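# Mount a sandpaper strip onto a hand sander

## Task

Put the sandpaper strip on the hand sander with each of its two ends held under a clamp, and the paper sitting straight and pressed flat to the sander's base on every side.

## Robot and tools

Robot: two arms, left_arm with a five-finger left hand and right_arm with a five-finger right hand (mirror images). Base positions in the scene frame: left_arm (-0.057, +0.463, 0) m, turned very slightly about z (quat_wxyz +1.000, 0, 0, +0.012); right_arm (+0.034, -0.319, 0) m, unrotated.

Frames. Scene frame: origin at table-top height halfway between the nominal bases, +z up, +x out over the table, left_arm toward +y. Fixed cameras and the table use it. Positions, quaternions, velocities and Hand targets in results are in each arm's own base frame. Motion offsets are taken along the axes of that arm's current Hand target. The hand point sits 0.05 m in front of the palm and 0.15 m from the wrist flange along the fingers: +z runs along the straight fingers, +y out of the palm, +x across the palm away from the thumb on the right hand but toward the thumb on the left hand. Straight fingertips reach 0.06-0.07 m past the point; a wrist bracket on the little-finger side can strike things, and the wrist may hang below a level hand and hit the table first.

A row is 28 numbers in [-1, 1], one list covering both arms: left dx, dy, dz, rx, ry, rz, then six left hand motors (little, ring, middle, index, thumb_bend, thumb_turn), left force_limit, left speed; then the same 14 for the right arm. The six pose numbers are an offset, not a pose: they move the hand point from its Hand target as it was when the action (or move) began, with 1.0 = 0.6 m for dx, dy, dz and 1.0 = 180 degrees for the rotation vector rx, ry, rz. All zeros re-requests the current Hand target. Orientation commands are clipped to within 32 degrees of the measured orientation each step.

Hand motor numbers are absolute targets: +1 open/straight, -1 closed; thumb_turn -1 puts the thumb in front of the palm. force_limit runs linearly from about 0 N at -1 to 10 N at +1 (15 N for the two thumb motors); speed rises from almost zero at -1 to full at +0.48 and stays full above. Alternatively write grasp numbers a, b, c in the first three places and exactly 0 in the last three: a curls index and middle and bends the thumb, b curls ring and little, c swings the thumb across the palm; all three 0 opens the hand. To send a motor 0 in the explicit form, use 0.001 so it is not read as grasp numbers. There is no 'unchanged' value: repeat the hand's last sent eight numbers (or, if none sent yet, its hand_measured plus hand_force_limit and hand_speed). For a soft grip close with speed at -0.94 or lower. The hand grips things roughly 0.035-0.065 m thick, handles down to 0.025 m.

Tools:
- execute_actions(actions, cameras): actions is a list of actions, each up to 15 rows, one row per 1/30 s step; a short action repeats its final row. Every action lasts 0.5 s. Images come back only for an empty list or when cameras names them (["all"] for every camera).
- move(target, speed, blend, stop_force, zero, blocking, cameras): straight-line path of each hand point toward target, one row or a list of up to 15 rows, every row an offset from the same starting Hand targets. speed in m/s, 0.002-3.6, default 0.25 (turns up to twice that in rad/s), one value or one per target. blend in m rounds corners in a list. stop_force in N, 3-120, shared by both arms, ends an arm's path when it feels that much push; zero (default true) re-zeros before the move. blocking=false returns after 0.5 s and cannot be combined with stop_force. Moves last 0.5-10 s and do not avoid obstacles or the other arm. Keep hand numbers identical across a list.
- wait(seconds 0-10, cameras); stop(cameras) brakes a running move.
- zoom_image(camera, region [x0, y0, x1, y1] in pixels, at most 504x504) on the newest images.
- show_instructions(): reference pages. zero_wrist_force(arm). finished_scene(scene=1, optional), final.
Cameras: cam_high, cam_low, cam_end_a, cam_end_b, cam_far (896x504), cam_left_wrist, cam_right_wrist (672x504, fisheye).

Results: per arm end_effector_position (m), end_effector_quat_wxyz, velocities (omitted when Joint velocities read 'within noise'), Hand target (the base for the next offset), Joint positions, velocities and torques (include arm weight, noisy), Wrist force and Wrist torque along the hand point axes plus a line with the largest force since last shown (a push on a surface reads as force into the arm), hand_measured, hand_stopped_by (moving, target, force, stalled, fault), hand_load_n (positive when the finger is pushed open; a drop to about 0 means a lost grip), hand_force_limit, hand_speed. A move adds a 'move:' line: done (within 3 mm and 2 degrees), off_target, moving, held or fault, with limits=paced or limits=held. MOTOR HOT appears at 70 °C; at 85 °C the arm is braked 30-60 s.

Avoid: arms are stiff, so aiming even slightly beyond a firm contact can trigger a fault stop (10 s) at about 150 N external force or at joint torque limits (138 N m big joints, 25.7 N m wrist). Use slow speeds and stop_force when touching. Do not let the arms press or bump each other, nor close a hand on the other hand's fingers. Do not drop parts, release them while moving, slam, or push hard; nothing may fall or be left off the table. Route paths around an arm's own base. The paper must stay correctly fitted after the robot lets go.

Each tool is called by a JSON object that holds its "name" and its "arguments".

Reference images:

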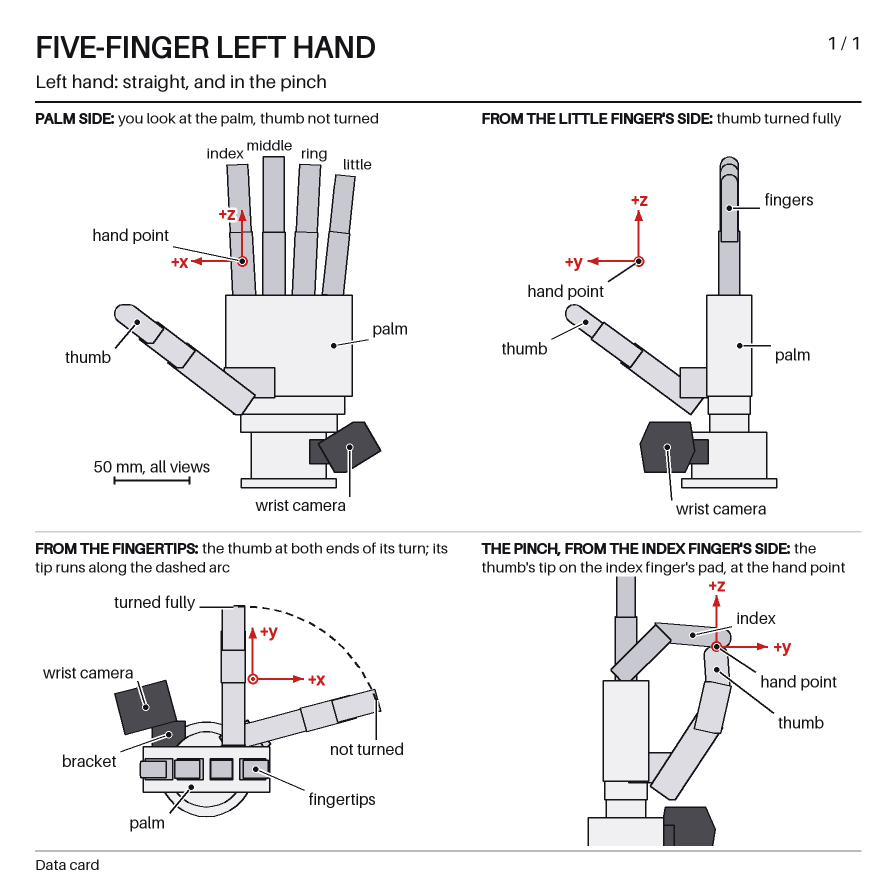

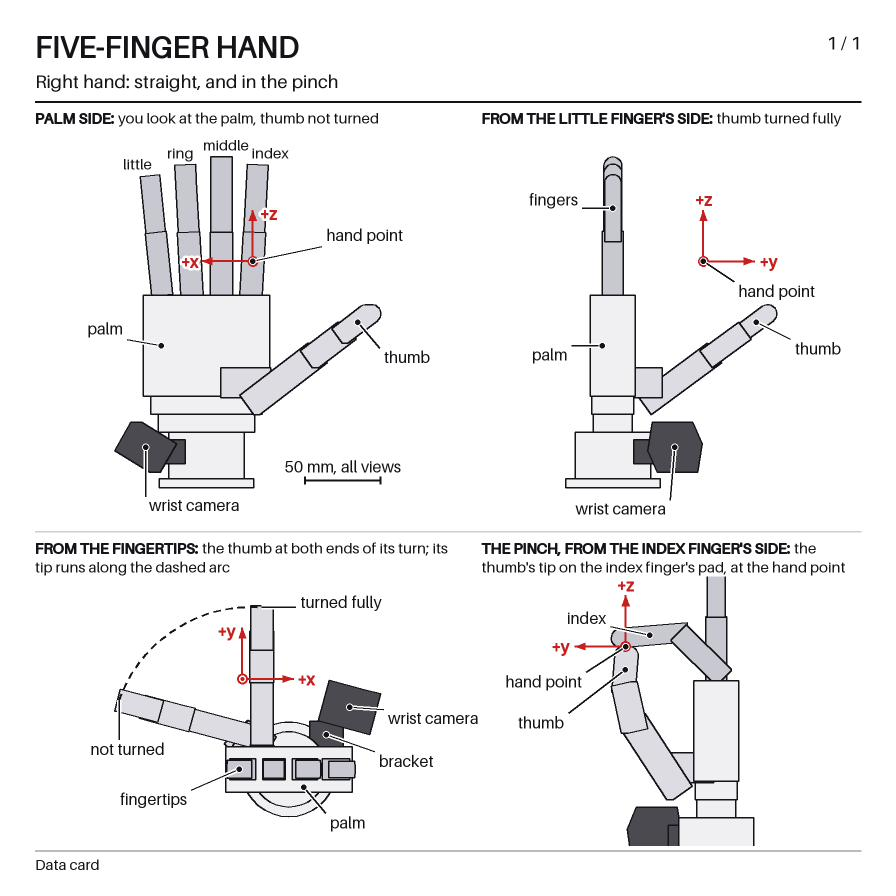

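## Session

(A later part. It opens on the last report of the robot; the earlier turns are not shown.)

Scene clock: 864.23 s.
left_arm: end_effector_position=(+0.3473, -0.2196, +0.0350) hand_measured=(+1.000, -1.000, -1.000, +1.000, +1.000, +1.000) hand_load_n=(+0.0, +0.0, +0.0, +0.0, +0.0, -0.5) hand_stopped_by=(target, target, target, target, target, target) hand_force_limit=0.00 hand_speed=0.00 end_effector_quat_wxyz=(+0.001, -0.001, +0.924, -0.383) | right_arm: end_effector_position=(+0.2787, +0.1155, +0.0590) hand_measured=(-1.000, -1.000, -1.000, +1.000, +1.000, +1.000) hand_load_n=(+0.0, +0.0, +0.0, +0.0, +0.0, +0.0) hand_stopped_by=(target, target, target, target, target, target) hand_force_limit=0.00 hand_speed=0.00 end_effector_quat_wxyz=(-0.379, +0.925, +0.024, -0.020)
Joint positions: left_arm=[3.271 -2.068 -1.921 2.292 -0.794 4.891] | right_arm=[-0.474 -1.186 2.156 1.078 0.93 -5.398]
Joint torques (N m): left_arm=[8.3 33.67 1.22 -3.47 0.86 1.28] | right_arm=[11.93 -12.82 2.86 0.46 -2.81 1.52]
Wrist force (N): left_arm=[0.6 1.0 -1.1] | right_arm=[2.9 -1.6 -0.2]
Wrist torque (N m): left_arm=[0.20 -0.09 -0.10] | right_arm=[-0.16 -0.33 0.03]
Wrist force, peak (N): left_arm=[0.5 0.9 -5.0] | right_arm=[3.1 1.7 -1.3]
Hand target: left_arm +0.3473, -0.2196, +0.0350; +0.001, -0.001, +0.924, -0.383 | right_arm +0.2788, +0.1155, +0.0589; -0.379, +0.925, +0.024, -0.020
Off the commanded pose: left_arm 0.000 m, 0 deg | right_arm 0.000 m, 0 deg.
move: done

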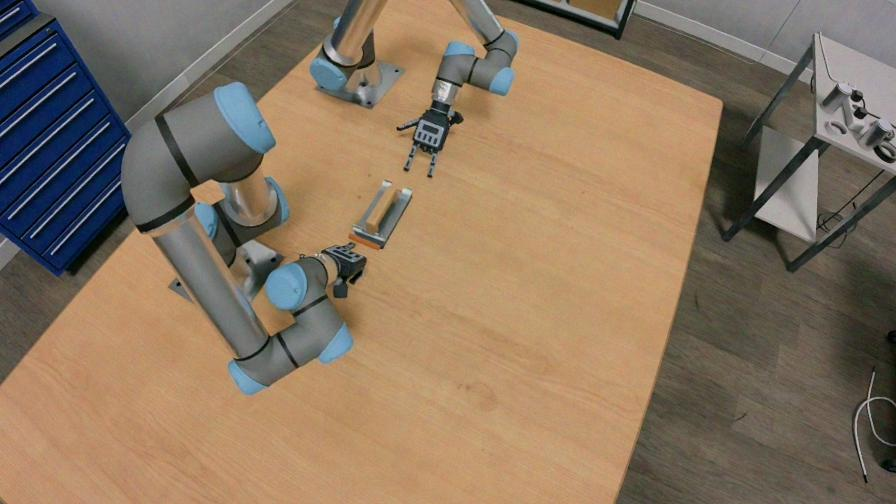

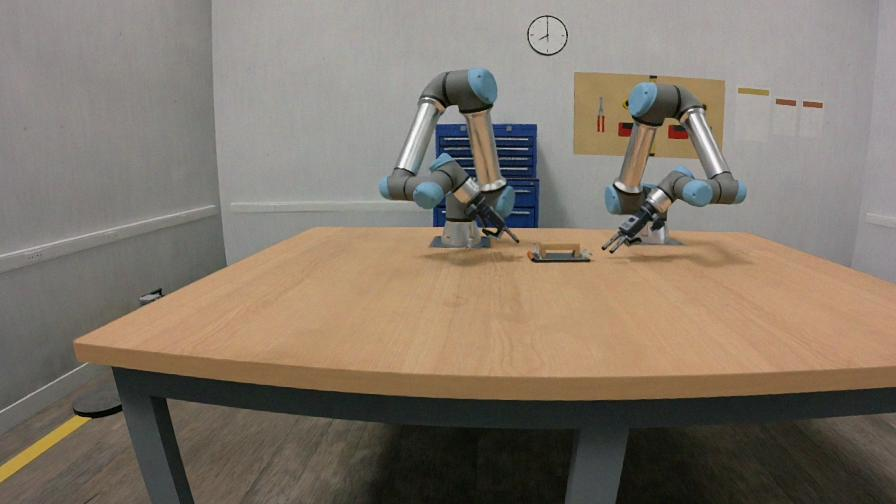

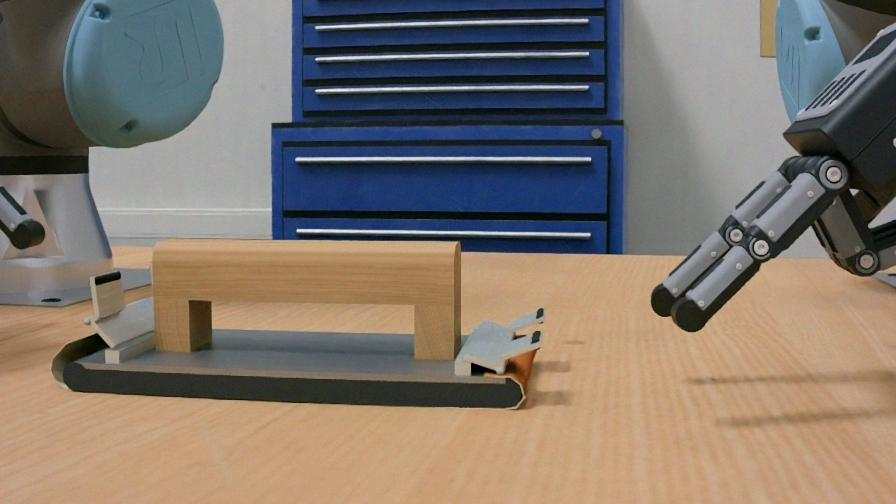

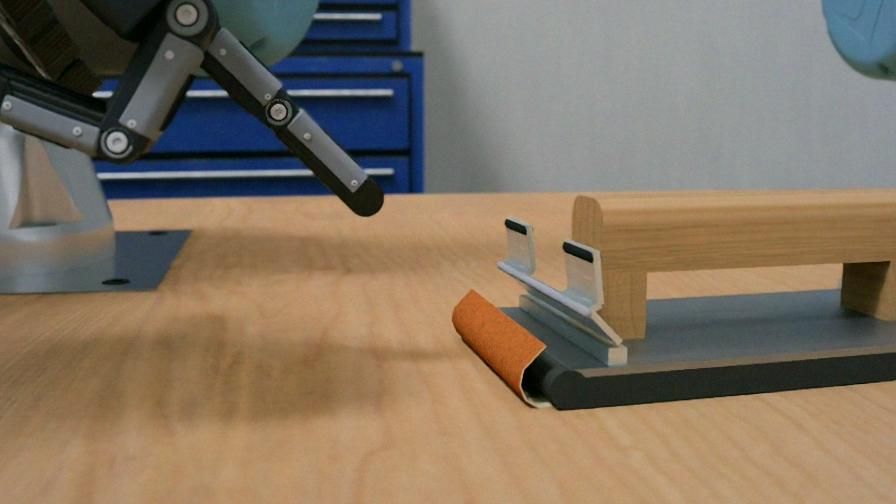

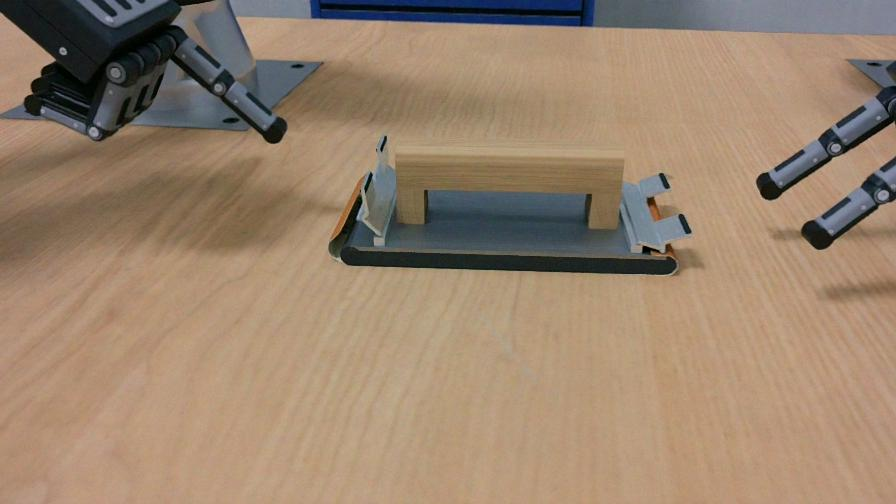

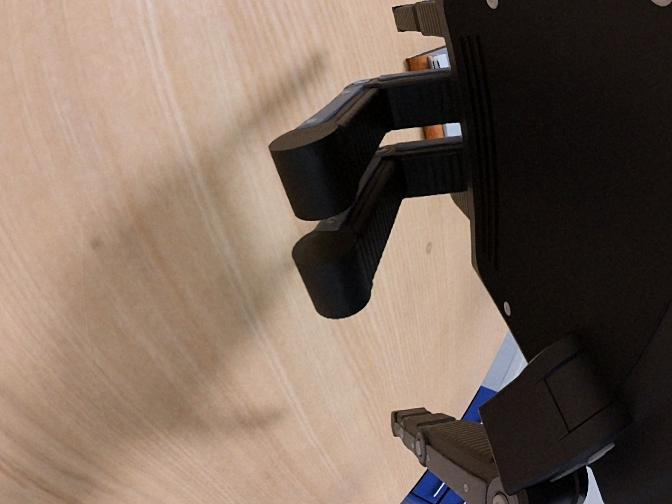

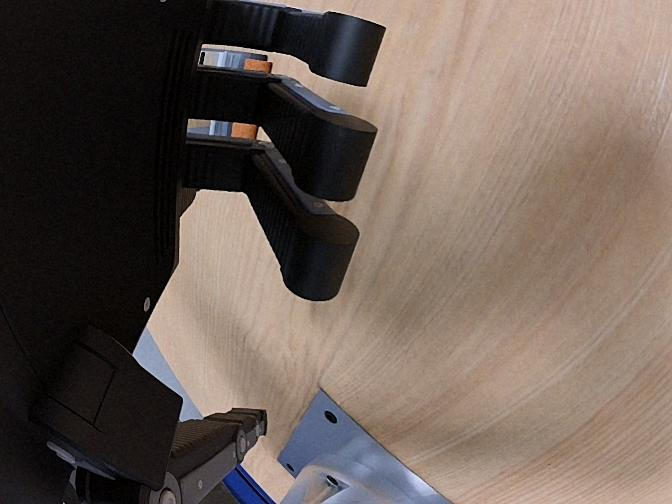

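{"name": "zoom_image", "arguments": {"camera": "cam_high", "region": [340, 210, 400, 260]}}

{"name": "zoom_image", "arguments": {"camera": "cam_end_b", "region": [440, 270, 600, 420]}}

{"name": "zoom_image", "arguments": {"camera": "cam_high", "region": [370, 170, 430, 220]}}

Scaled by 8.400 from the camera's 896x504 image, which has a finer 1280x720 frame.

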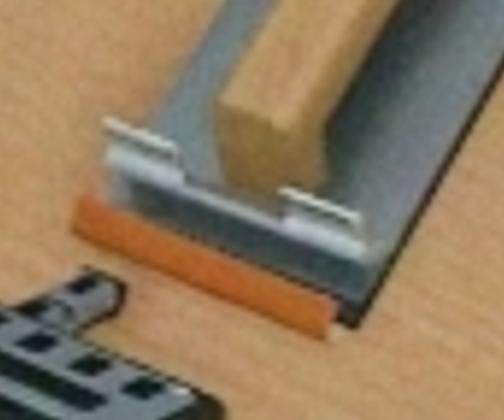

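Scaled by 3.150 from the camera's 896x504 image, which has a finer 1280x720 frame.

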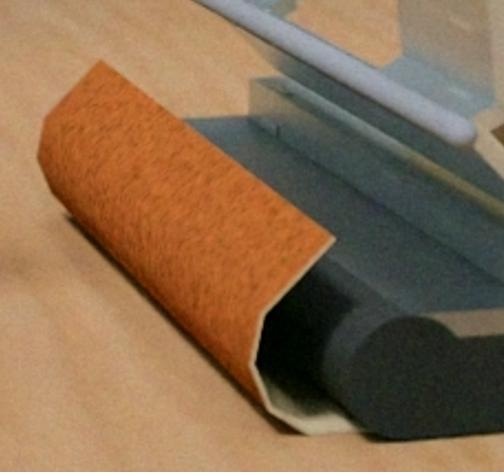

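Scaled by 8.400 from the camera's 896x504 image, which has a finer 1280x720 frame.

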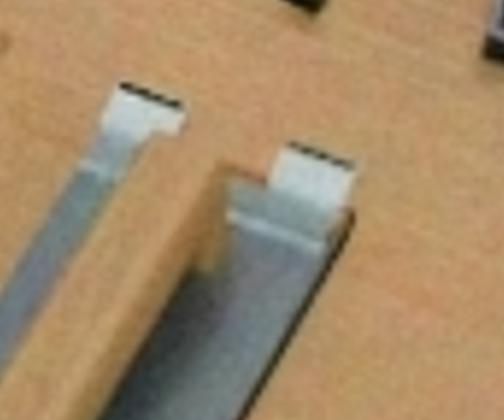

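{"name": "move", "arguments": {"target": [[-0.0008,-0.1885,-0.2357,0,0,0, 1,-1,-1,1,1,1, 0,0, 0,0,0,0,0,0, -1,-1,-1,1,1,1, 0,0],[0.1872,-0.4763,0.1817,0,-0.378,-0.914, 1,-1,-1,1,1,1, 0,0, 0,0,0,0,0,0, -1,-1,-1,1,1,1, 0,0]], "speed": [0.25,0.5], "blend": [0.05,0], "cameras": ["cam_high","cam_left_wrist","cam_end_a","cam_far"]}}

Scene clock: 936.20 s.
left_arm: end_effector_position=(+0.2356, -0.4990, +0.1599) hand_measured=(+1.000, -1.000, -1.000, +1.000, +1.000, +1.000) hand_load_n=(+0.0, +0.0, +0.0, +0.0, -0.5, +0.0) hand_stopped_by=(target, target, target, target, target, target) hand_force_limit=0.00 hand_speed=0.00 end_effector_quat_wxyz=(+0.001, +1.000, -0.015, +0.007) | right_arm: end_effector_position=(+0.2788, +0.1155, +0.0589) hand_measured=(-1.000, -1.000, -1.000, +1.000, +1.000, +1.000) hand_load_n=(+0.0, +0.0, -0.5, +0.0, +0.0, +0.0) hand_stopped_by=(target, target, target, target, target, target) hand_force_limit=0.00 hand_speed=0.00 end_effector_quat_wxyz=(-0.379, +0.925, +0.024, -0.020)
Joint positions: left_arm=[2.285 -2.044 -1.437 1.919 -1.58 0.744] | right_arm=[-0.474 -1.186 2.156 1.078 0.93 -5.398]
Joint torques (N m): left_arm=[-5.82 25.4 26.12 -4.31 1.04 -1.57] | right_arm=[12.58 -11.87 0.73 0.59 -2.71 1.54]
Wrist force (N): left_arm=[0.3 0.3 0.3] | right_arm=[2.6 -1.4 0.0]
Wrist torque (N m): left_arm=[0.06 0.01 0.02] | right_arm=[-0.14 -0.29 0.01]
Wrist force, peak (N): left_arm=[0.4 0.2 -2.1] | right_arm=[3.2 -1.9 -0.2]
Hand target: left_arm +0.2356, -0.4991, +0.1599; +0.000, +1.000, -0.015, +0.007 | right_arm +0.2788, +0.1155, +0.0589; -0.379, +0.925, +0.024, -0.020
Off the commanded pose: left_arm 0.000 m, 0 deg | right_arm 0.000 m, 0 deg.
move: done
Images, in order (width x height): cam_high 896x504, cam_end_a 896x504, cam_far 896x504, cam_left_wrist 672x504.

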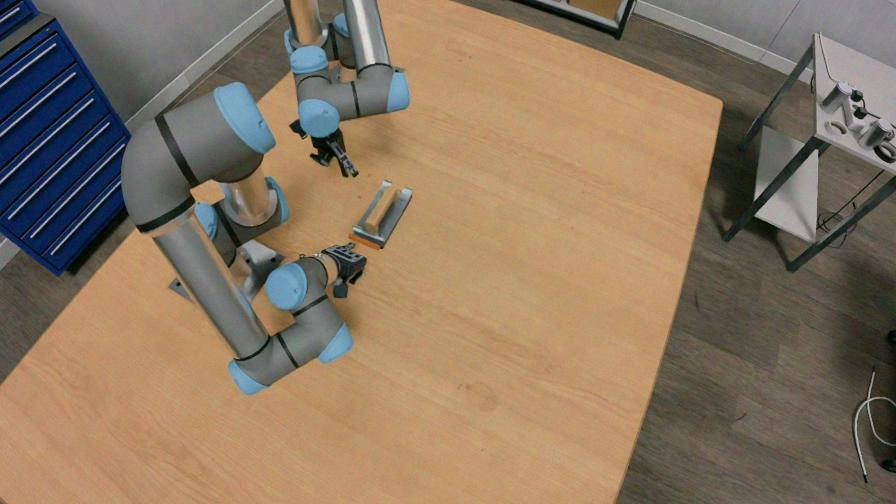

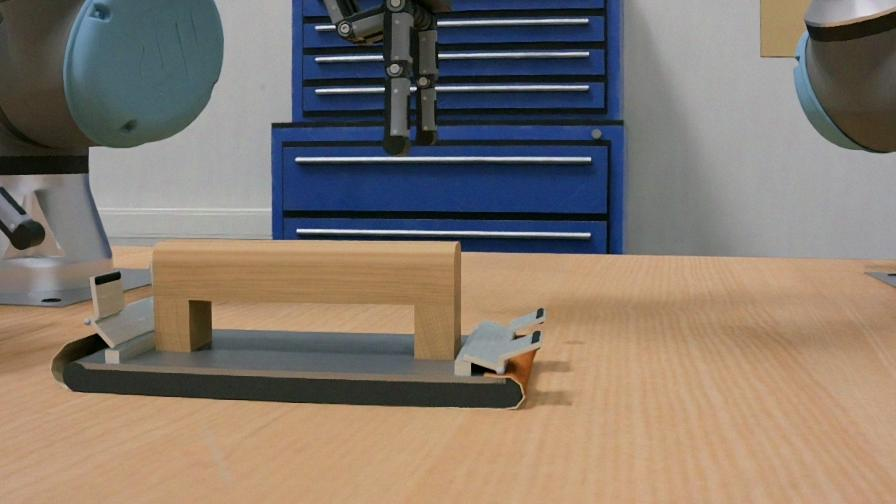

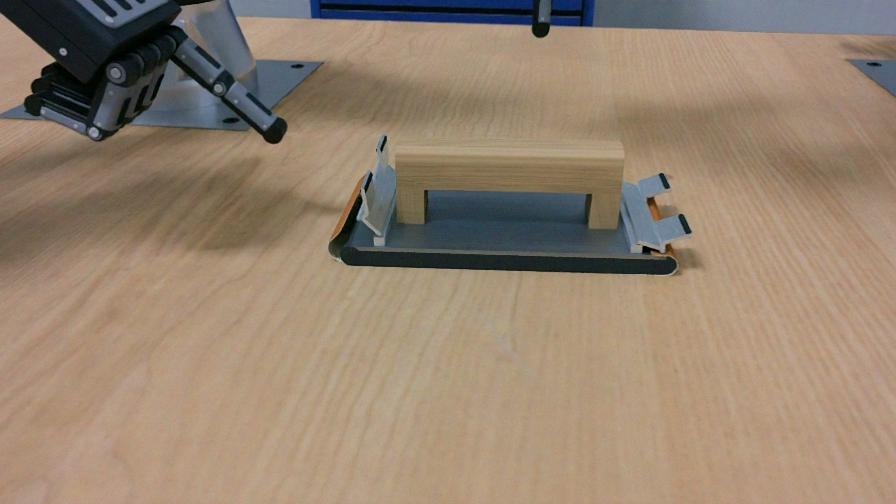

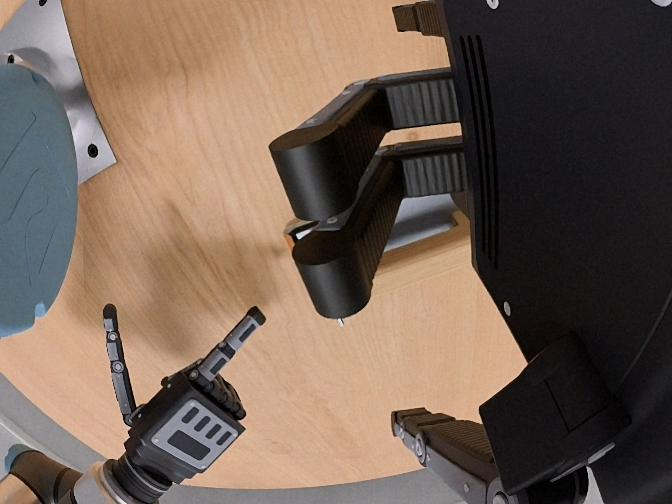

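{"name": "move", "arguments": {"target": [0,0,0,0,0,0, 1,1,1,1,1,1, 0,0, 0,0,0,0,0,0, -1,-1,-1,1,1,1, 0,0], "cameras": ["cam_left_wrist"]}}

{"name": "zoom_image", "arguments": {"camera": "cam_left_wrist", "region": [270, 150, 480, 350]}}

{"name": "zoom_image", "arguments": {"camera": "cam_left_wrist", "region": [270, 200, 380, 340]}}

Scene clock: 944.50 s.
left_arm: end_effector_position=(+0.2356, -0.4991, +0.1599) hand_measured=(+1.000, +1.000, +1.000, +1.000, +1.000, +1.000) hand_load_n=(+0.0, +0.0, +0.0, +0.0, -0.5, +0.0) hand_stopped_by=(target, target, target, target, target, target) hand_force_limit=0.00 hand_speed=0.00 end_effector_quat_wxyz=(+0.000, +1.000, -0.015, +0.007) | right_arm: end_effector_position=(+0.2788, +0.1155, +0.0589) hand_measured=(-1.000, -1.000, -1.000, +1.000, +1.000, +1.000) hand_load_n=(+0.0, +0.0, +0.0, +0.0, +0.0, +0.0) hand_stopped_by=(target, target, target, target, target, target) hand_force_limit=0.00 hand_speed=0.00 end_effector_quat_wxyz=(-0.379, +0.925, +0.024, -0.020)
Joint positions: left_arm=[2.285 -2.044 -1.436 1.919 -1.58 0.744] | right_arm=[-0.474 -1.186 2.156 1.078 0.93 -5.398]
Joint torques (N m): left_arm=[-6.89 24.95 22.19 -3.89 -0.01 -1.88] | right_arm=[12.14 -12.08 -0.58 0.51 -2.73 1.44]
Wrist force (N): left_arm=[0.2 0.3 0.3] | right_arm=[3.0 -1.9 -0.4]
Wrist torque (N m): left_arm=[0.05 0.03 0.01] | right_arm=[-0.19 -0.33 0.02]
Wrist force, peak (N): left_arm=[0.3 0.5 0.4] | right_arm=[3.2 -1.9 -0.7]
Hand target: left_arm +0.2356, -0.4991, +0.1599; +0.000, +1.000, -0.015, +0.007 | right_arm +0.2788, +0.1155, +0.0589; -0.379, +0.925, +0.024, -0.020
Off the commanded pose: left_arm 0.000 m, 0 deg | right_arm 0.000 m, 0 deg.
move: done
Images, in order (width x height): cam_left_wrist 672x504.

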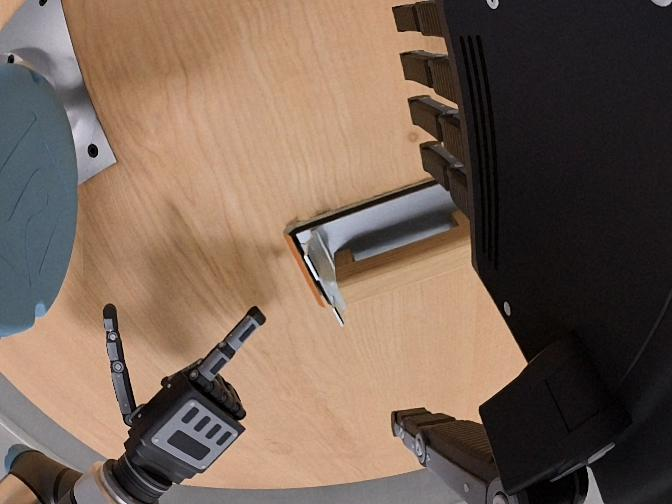

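Scaled by 2.400 from the camera's 672x504 image, which has a finer 960x720 frame.

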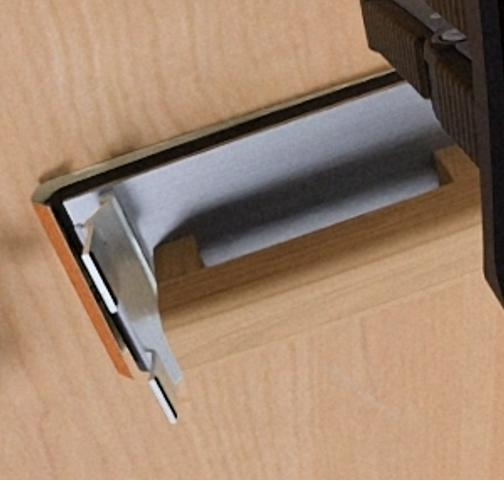

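Scaled by 3.600 from the camera's 672x504 image, which has a finer 960x720 frame.

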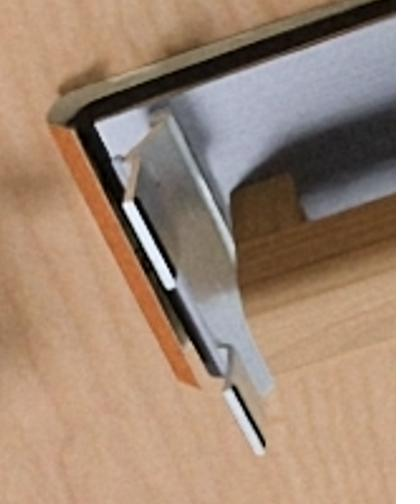

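{"name": "zoom_image", "arguments": {"camera": "cam_left_wrist", "region": [275, 205, 335, 250]}}

{"name": "zoom_image", "arguments": {"camera": "cam_left_wrist", "region": [335, 180, 395, 225]}}

{"name": "zoom_image", "arguments": {"camera": "cam_left_wrist", "region": [385, 165, 445, 210]}}

{"name": "zoom_image", "arguments": {"camera": "cam_left_wrist", "region": [300, 270, 360, 330]}}

Scaled by 8.400 from the camera's 672x504 image, which has a finer 960x720 frame.

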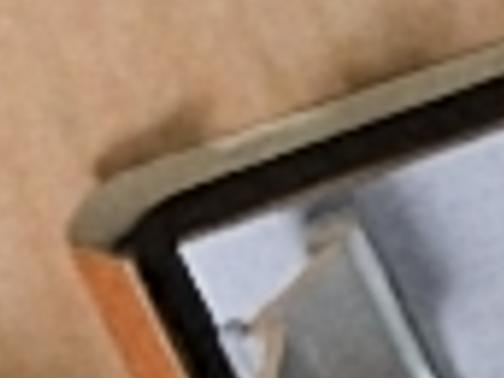

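Scaled by 8.400 from the camera's 672x504 image, which has a finer 960x720 frame.

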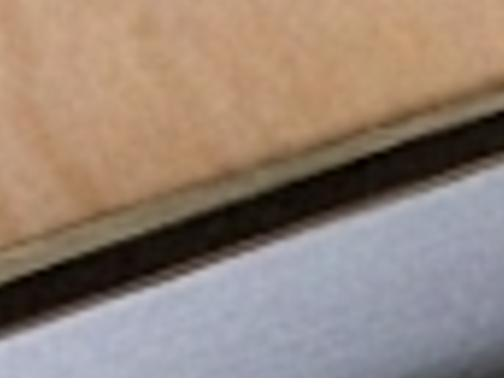

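Scaled by 8.400 from the camera's 672x504 image, which has a finer 960x720 frame.

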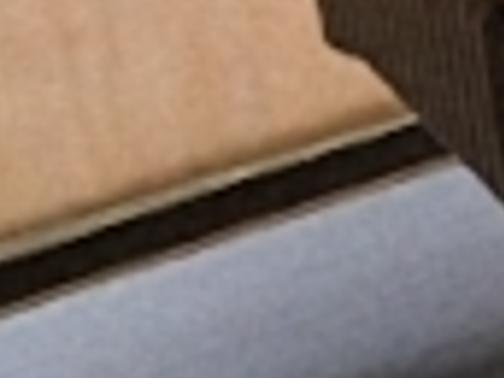

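Scaled by 8.400 from the camera's 672x504 image, which has a finer 960x720 frame.

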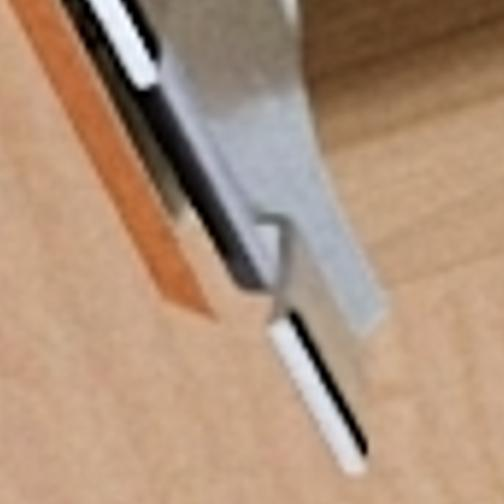

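{"name": "move", "arguments": {"target": [[0.2132,-0.035,0.003,0,0,0.48, 1,1,1,1,1,1, 0,0, -0.1164,-0.0034,0.0064,0,0,0, -1,-1,-1,1,1,1, 0,0],[0.2112,-0.035,0.1463,0,0,0.48, 1,1,1,1,1,1, 0,0, -0.1164,-0.0034,0.0064,0,0,0, -1,-1,-1,1,1,1, 0,0]], "speed": [0.35,0.12], "cameras": ["cam_high","cam_left_wrist","cam_end_a","cam_end_b","cam_far","cam_right_wrist"]}}

Scene clock: 1041.03 s.
left_arm: end_effector_position=(+0.3641, -0.4819, +0.0740) hand_measured=(+1.000, +1.000, +1.000, +1.000, +1.000, +1.000) hand_load_n=(+0.0, +0.0, +0.0, +0.0, +0.0, +0.0) hand_stopped_by=(target, target, target, target, target, target) hand_force_limit=0.00 hand_speed=0.00 end_effector_quat_wxyz=(-0.004, +0.719, -0.695, +0.005) | right_arm: end_effector_position=(+0.2088, +0.1156, +0.0589) hand_measured=(-1.000, -1.000, -1.000, +1.000, +1.000, +1.000) hand_load_n=(+0.0, +0.0, +0.0, +0.0, +0.0, +0.0) hand_stopped_by=(target, target, target, target, target, target) hand_force_limit=0.00 hand_speed=0.00 end_effector_quat_wxyz=(-0.379, +0.925, +0.024, -0.020)
Joint positions: left_arm=[2.542 -2.436 -0.994 1.872 -1.578 2.508] | right_arm=[-0.617 -1.299 2.382 1.051 1.001 -5.55]
Joint torques (N m): left_arm=[-6.27 36.1 6.93 -0.75 0.94 -1.68] | right_arm=[-12.67 -29.73 4.27 0.62 1.41 -1.14]
Wrist force (N): left_arm=[0.0 0.2 0.3] | right_arm=[3.1 -1.3 -0.6]
Wrist torque (N m): left_arm=[0.04 0.04 -0.10] | right_arm=[-0.11 -0.38 0.25]
Wrist force, peak (N): left_arm=[0.1 0.3 0.8] | right_arm=[3.2 -1.8 -0.4]
Hand target: left_arm +0.3641, -0.4819, +0.0738; -0.004, +0.719, -0.695, +0.005 | right_arm +0.2088, +0.1156, +0.0589; -0.379, +0.925, +0.024, -0.020
Off the commanded pose: left_arm 0.000 m, 0 deg | right_arm 0.000 m, 0 deg.
move: done
Images, in order (width x height): cam_high 896x504, cam_end_a 896x504, cam_end_b 896x504, cam_far 896x504, cam_left_wrist 672x504, cam_right_wrist 672x504.

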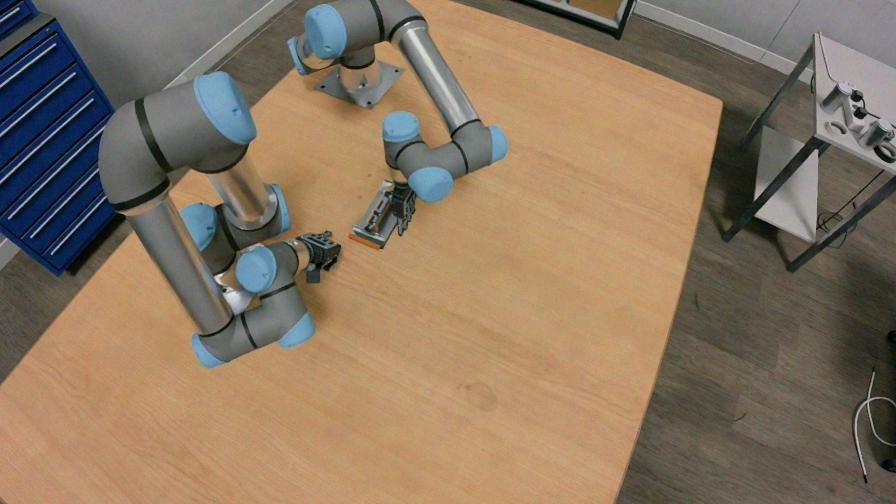

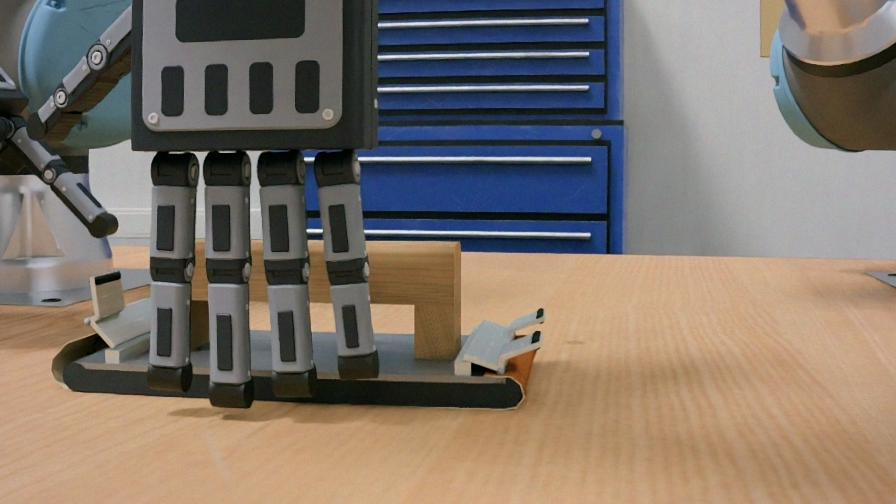

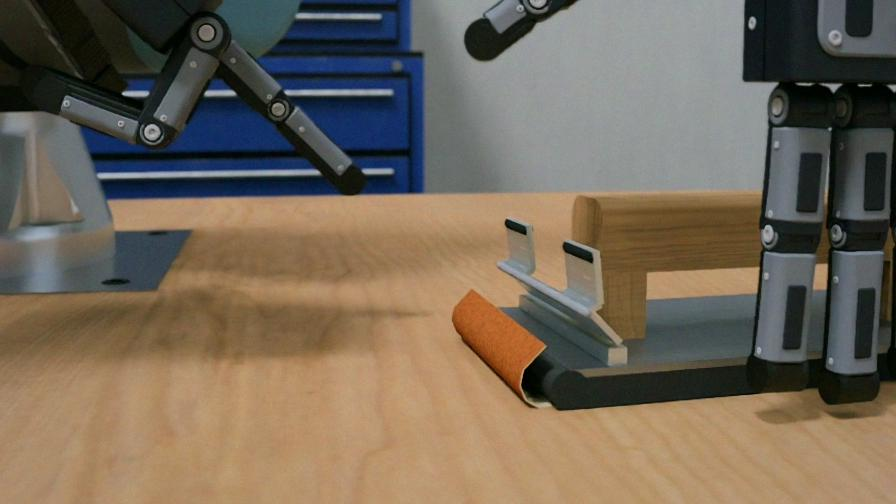

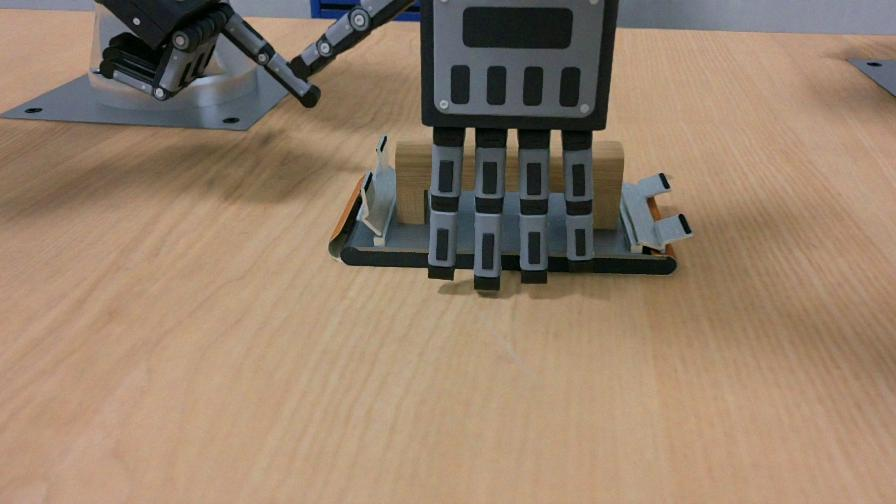

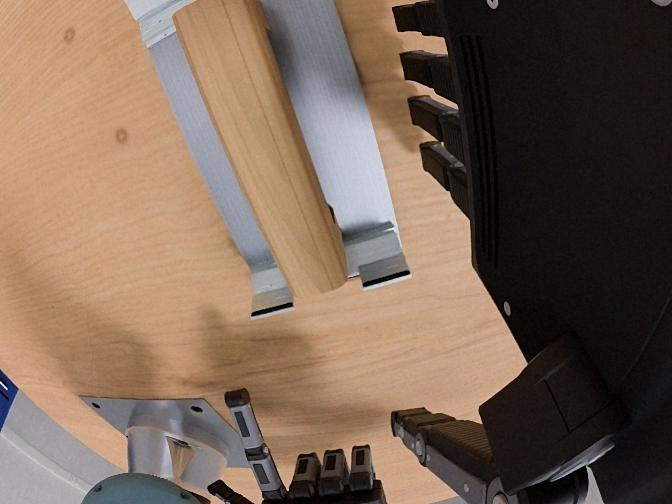

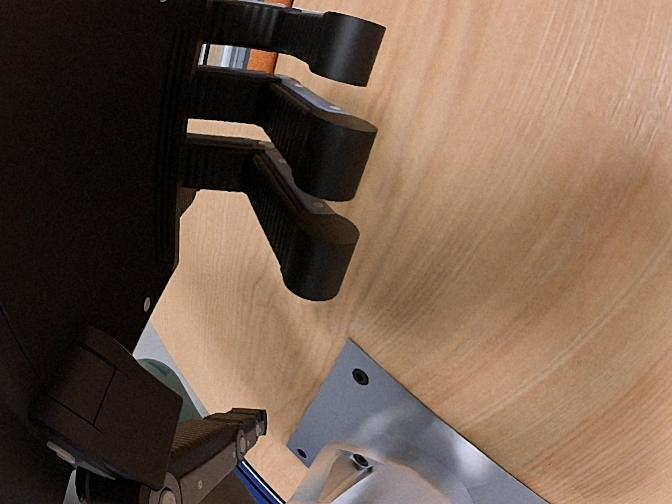

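{"name": "move", "arguments": {"target": [0,0.05,0,0,0,0, 1,1,1,1,1,1, 0,0, 0,0,0,0,0,0, -1,-1,-1,1,1,1, 0,0], "speed": 0.025, "stop_force": 3, "cameras": ["cam_left_wrist","cam_end_a","cam_end_b","cam_far"]}}

{"name": "zoom_image", "arguments": {"camera": "cam_end_a", "region": [30, 250, 330, 430]}}

{"name": "zoom_image", "arguments": {"camera": "cam_end_b", "region": [440, 250, 640, 430]}}

Scene clock: 1058.97 s.
left_arm: end_effector_position=(+0.3433, -0.4826, +0.0735) hand_measured=(+1.000, +1.000, +1.000, +1.000, +1.000, +1.000) hand_load_n=(+0.0, +0.5, +0.0, +0.0, +0.0, +0.0) hand_stopped_by=(target, target, target, target, target, target) hand_force_limit=0.00 hand_speed=0.00 end_effector_quat_wxyz=(-0.004, +0.719, -0.695, +0.005) | right_arm: end_effector_position=(+0.2088, +0.1156, +0.0589) hand_measured=(-1.000, -1.000, -1.000, +1.000, +1.000, +1.000) hand_load_n=(+0.0, +0.0, +0.0, +0.0, +0.0, +0.0) hand_stopped_by=(target, target, target, target, target, target) hand_force_limit=0.00 hand_speed=0.00 end_effector_quat_wxyz=(-0.379, +0.925, +0.024, -0.020)
Joint positions: left_arm=[2.52 -2.401 -1.062 1.903 -1.578 2.487] | right_arm=[-0.617 -1.299 2.382 1.051 1.001 -5.55]
Joint torques (N m): left_arm=[8.94 36.41 25.89 -4.18 1.12 1.31] | right_arm=[-12.16 -29.84 4 0.75 1.23 -1.14]
Wrist force (N): left_arm=[0.1 0.2 0.3] | right_arm=[2.9 -1.5 -0.5]
Wrist torque (N m): left_arm=[0.04 0.03 -0.10] | right_arm=[-0.14 -0.36 0.23]
Wrist force, peak (N): left_arm=[0.5 -2.9 0.2] | right_arm=[3.2 -1.9 -0.7]
Hand target: left_arm +0.3433, -0.4826, +0.0735; -0.004, +0.719, -0.695, +0.005 (not the last commanded pose) | right_arm +0.2088, +0.1156, +0.0589; -0.379, +0.925, +0.024, -0.020
Off the commanded pose: left_arm 0.009 m, 0 deg | right_arm 0.000 m, 0 deg.
move: contact (left_arm)
Images, in order (width x height): cam_end_a 896x504, cam_end_b 896x504, cam_far 896x504, cam_left_wrist 672x504.

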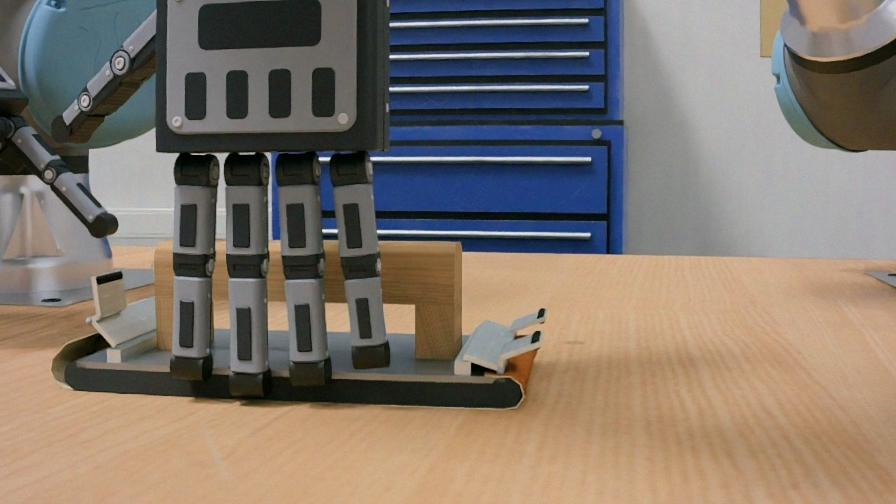

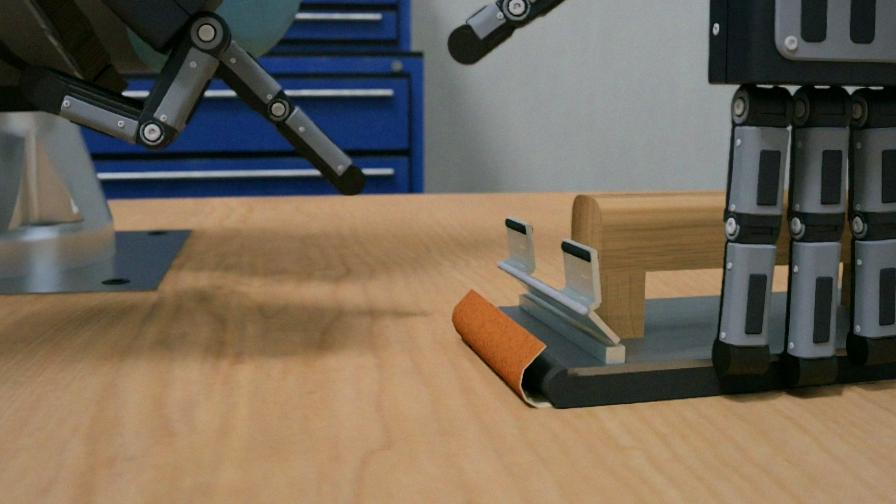

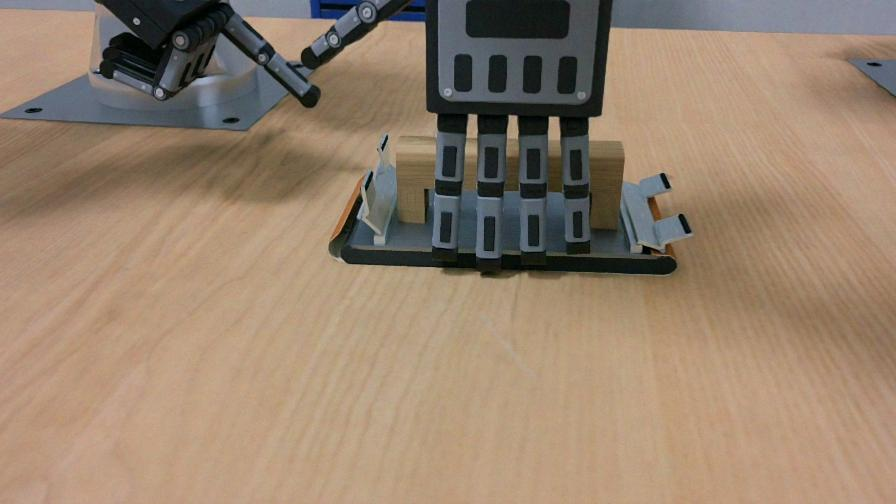

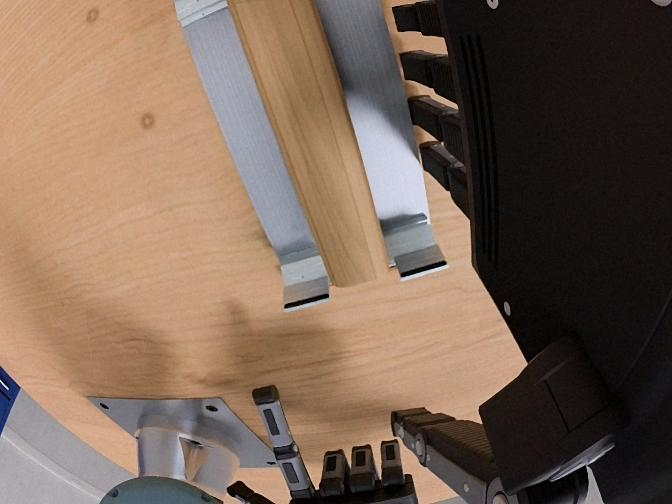

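Scaled by 1.680 from the camera's 896x504 image, which has a finer 1280x720 frame.

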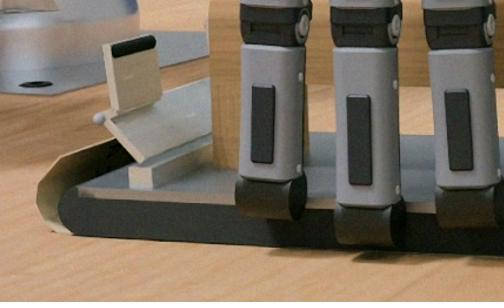

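Scaled by 2.520 from the camera's 896x504 image, which has a finer 1280x720 frame.

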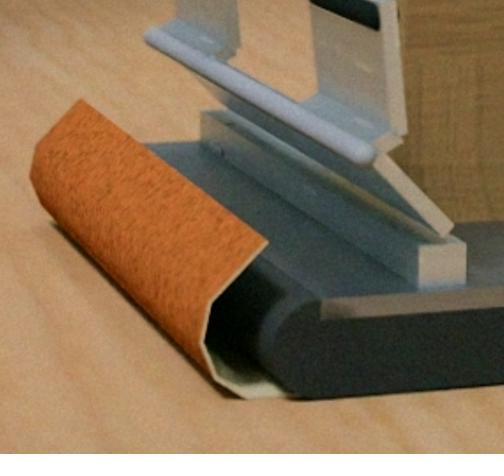

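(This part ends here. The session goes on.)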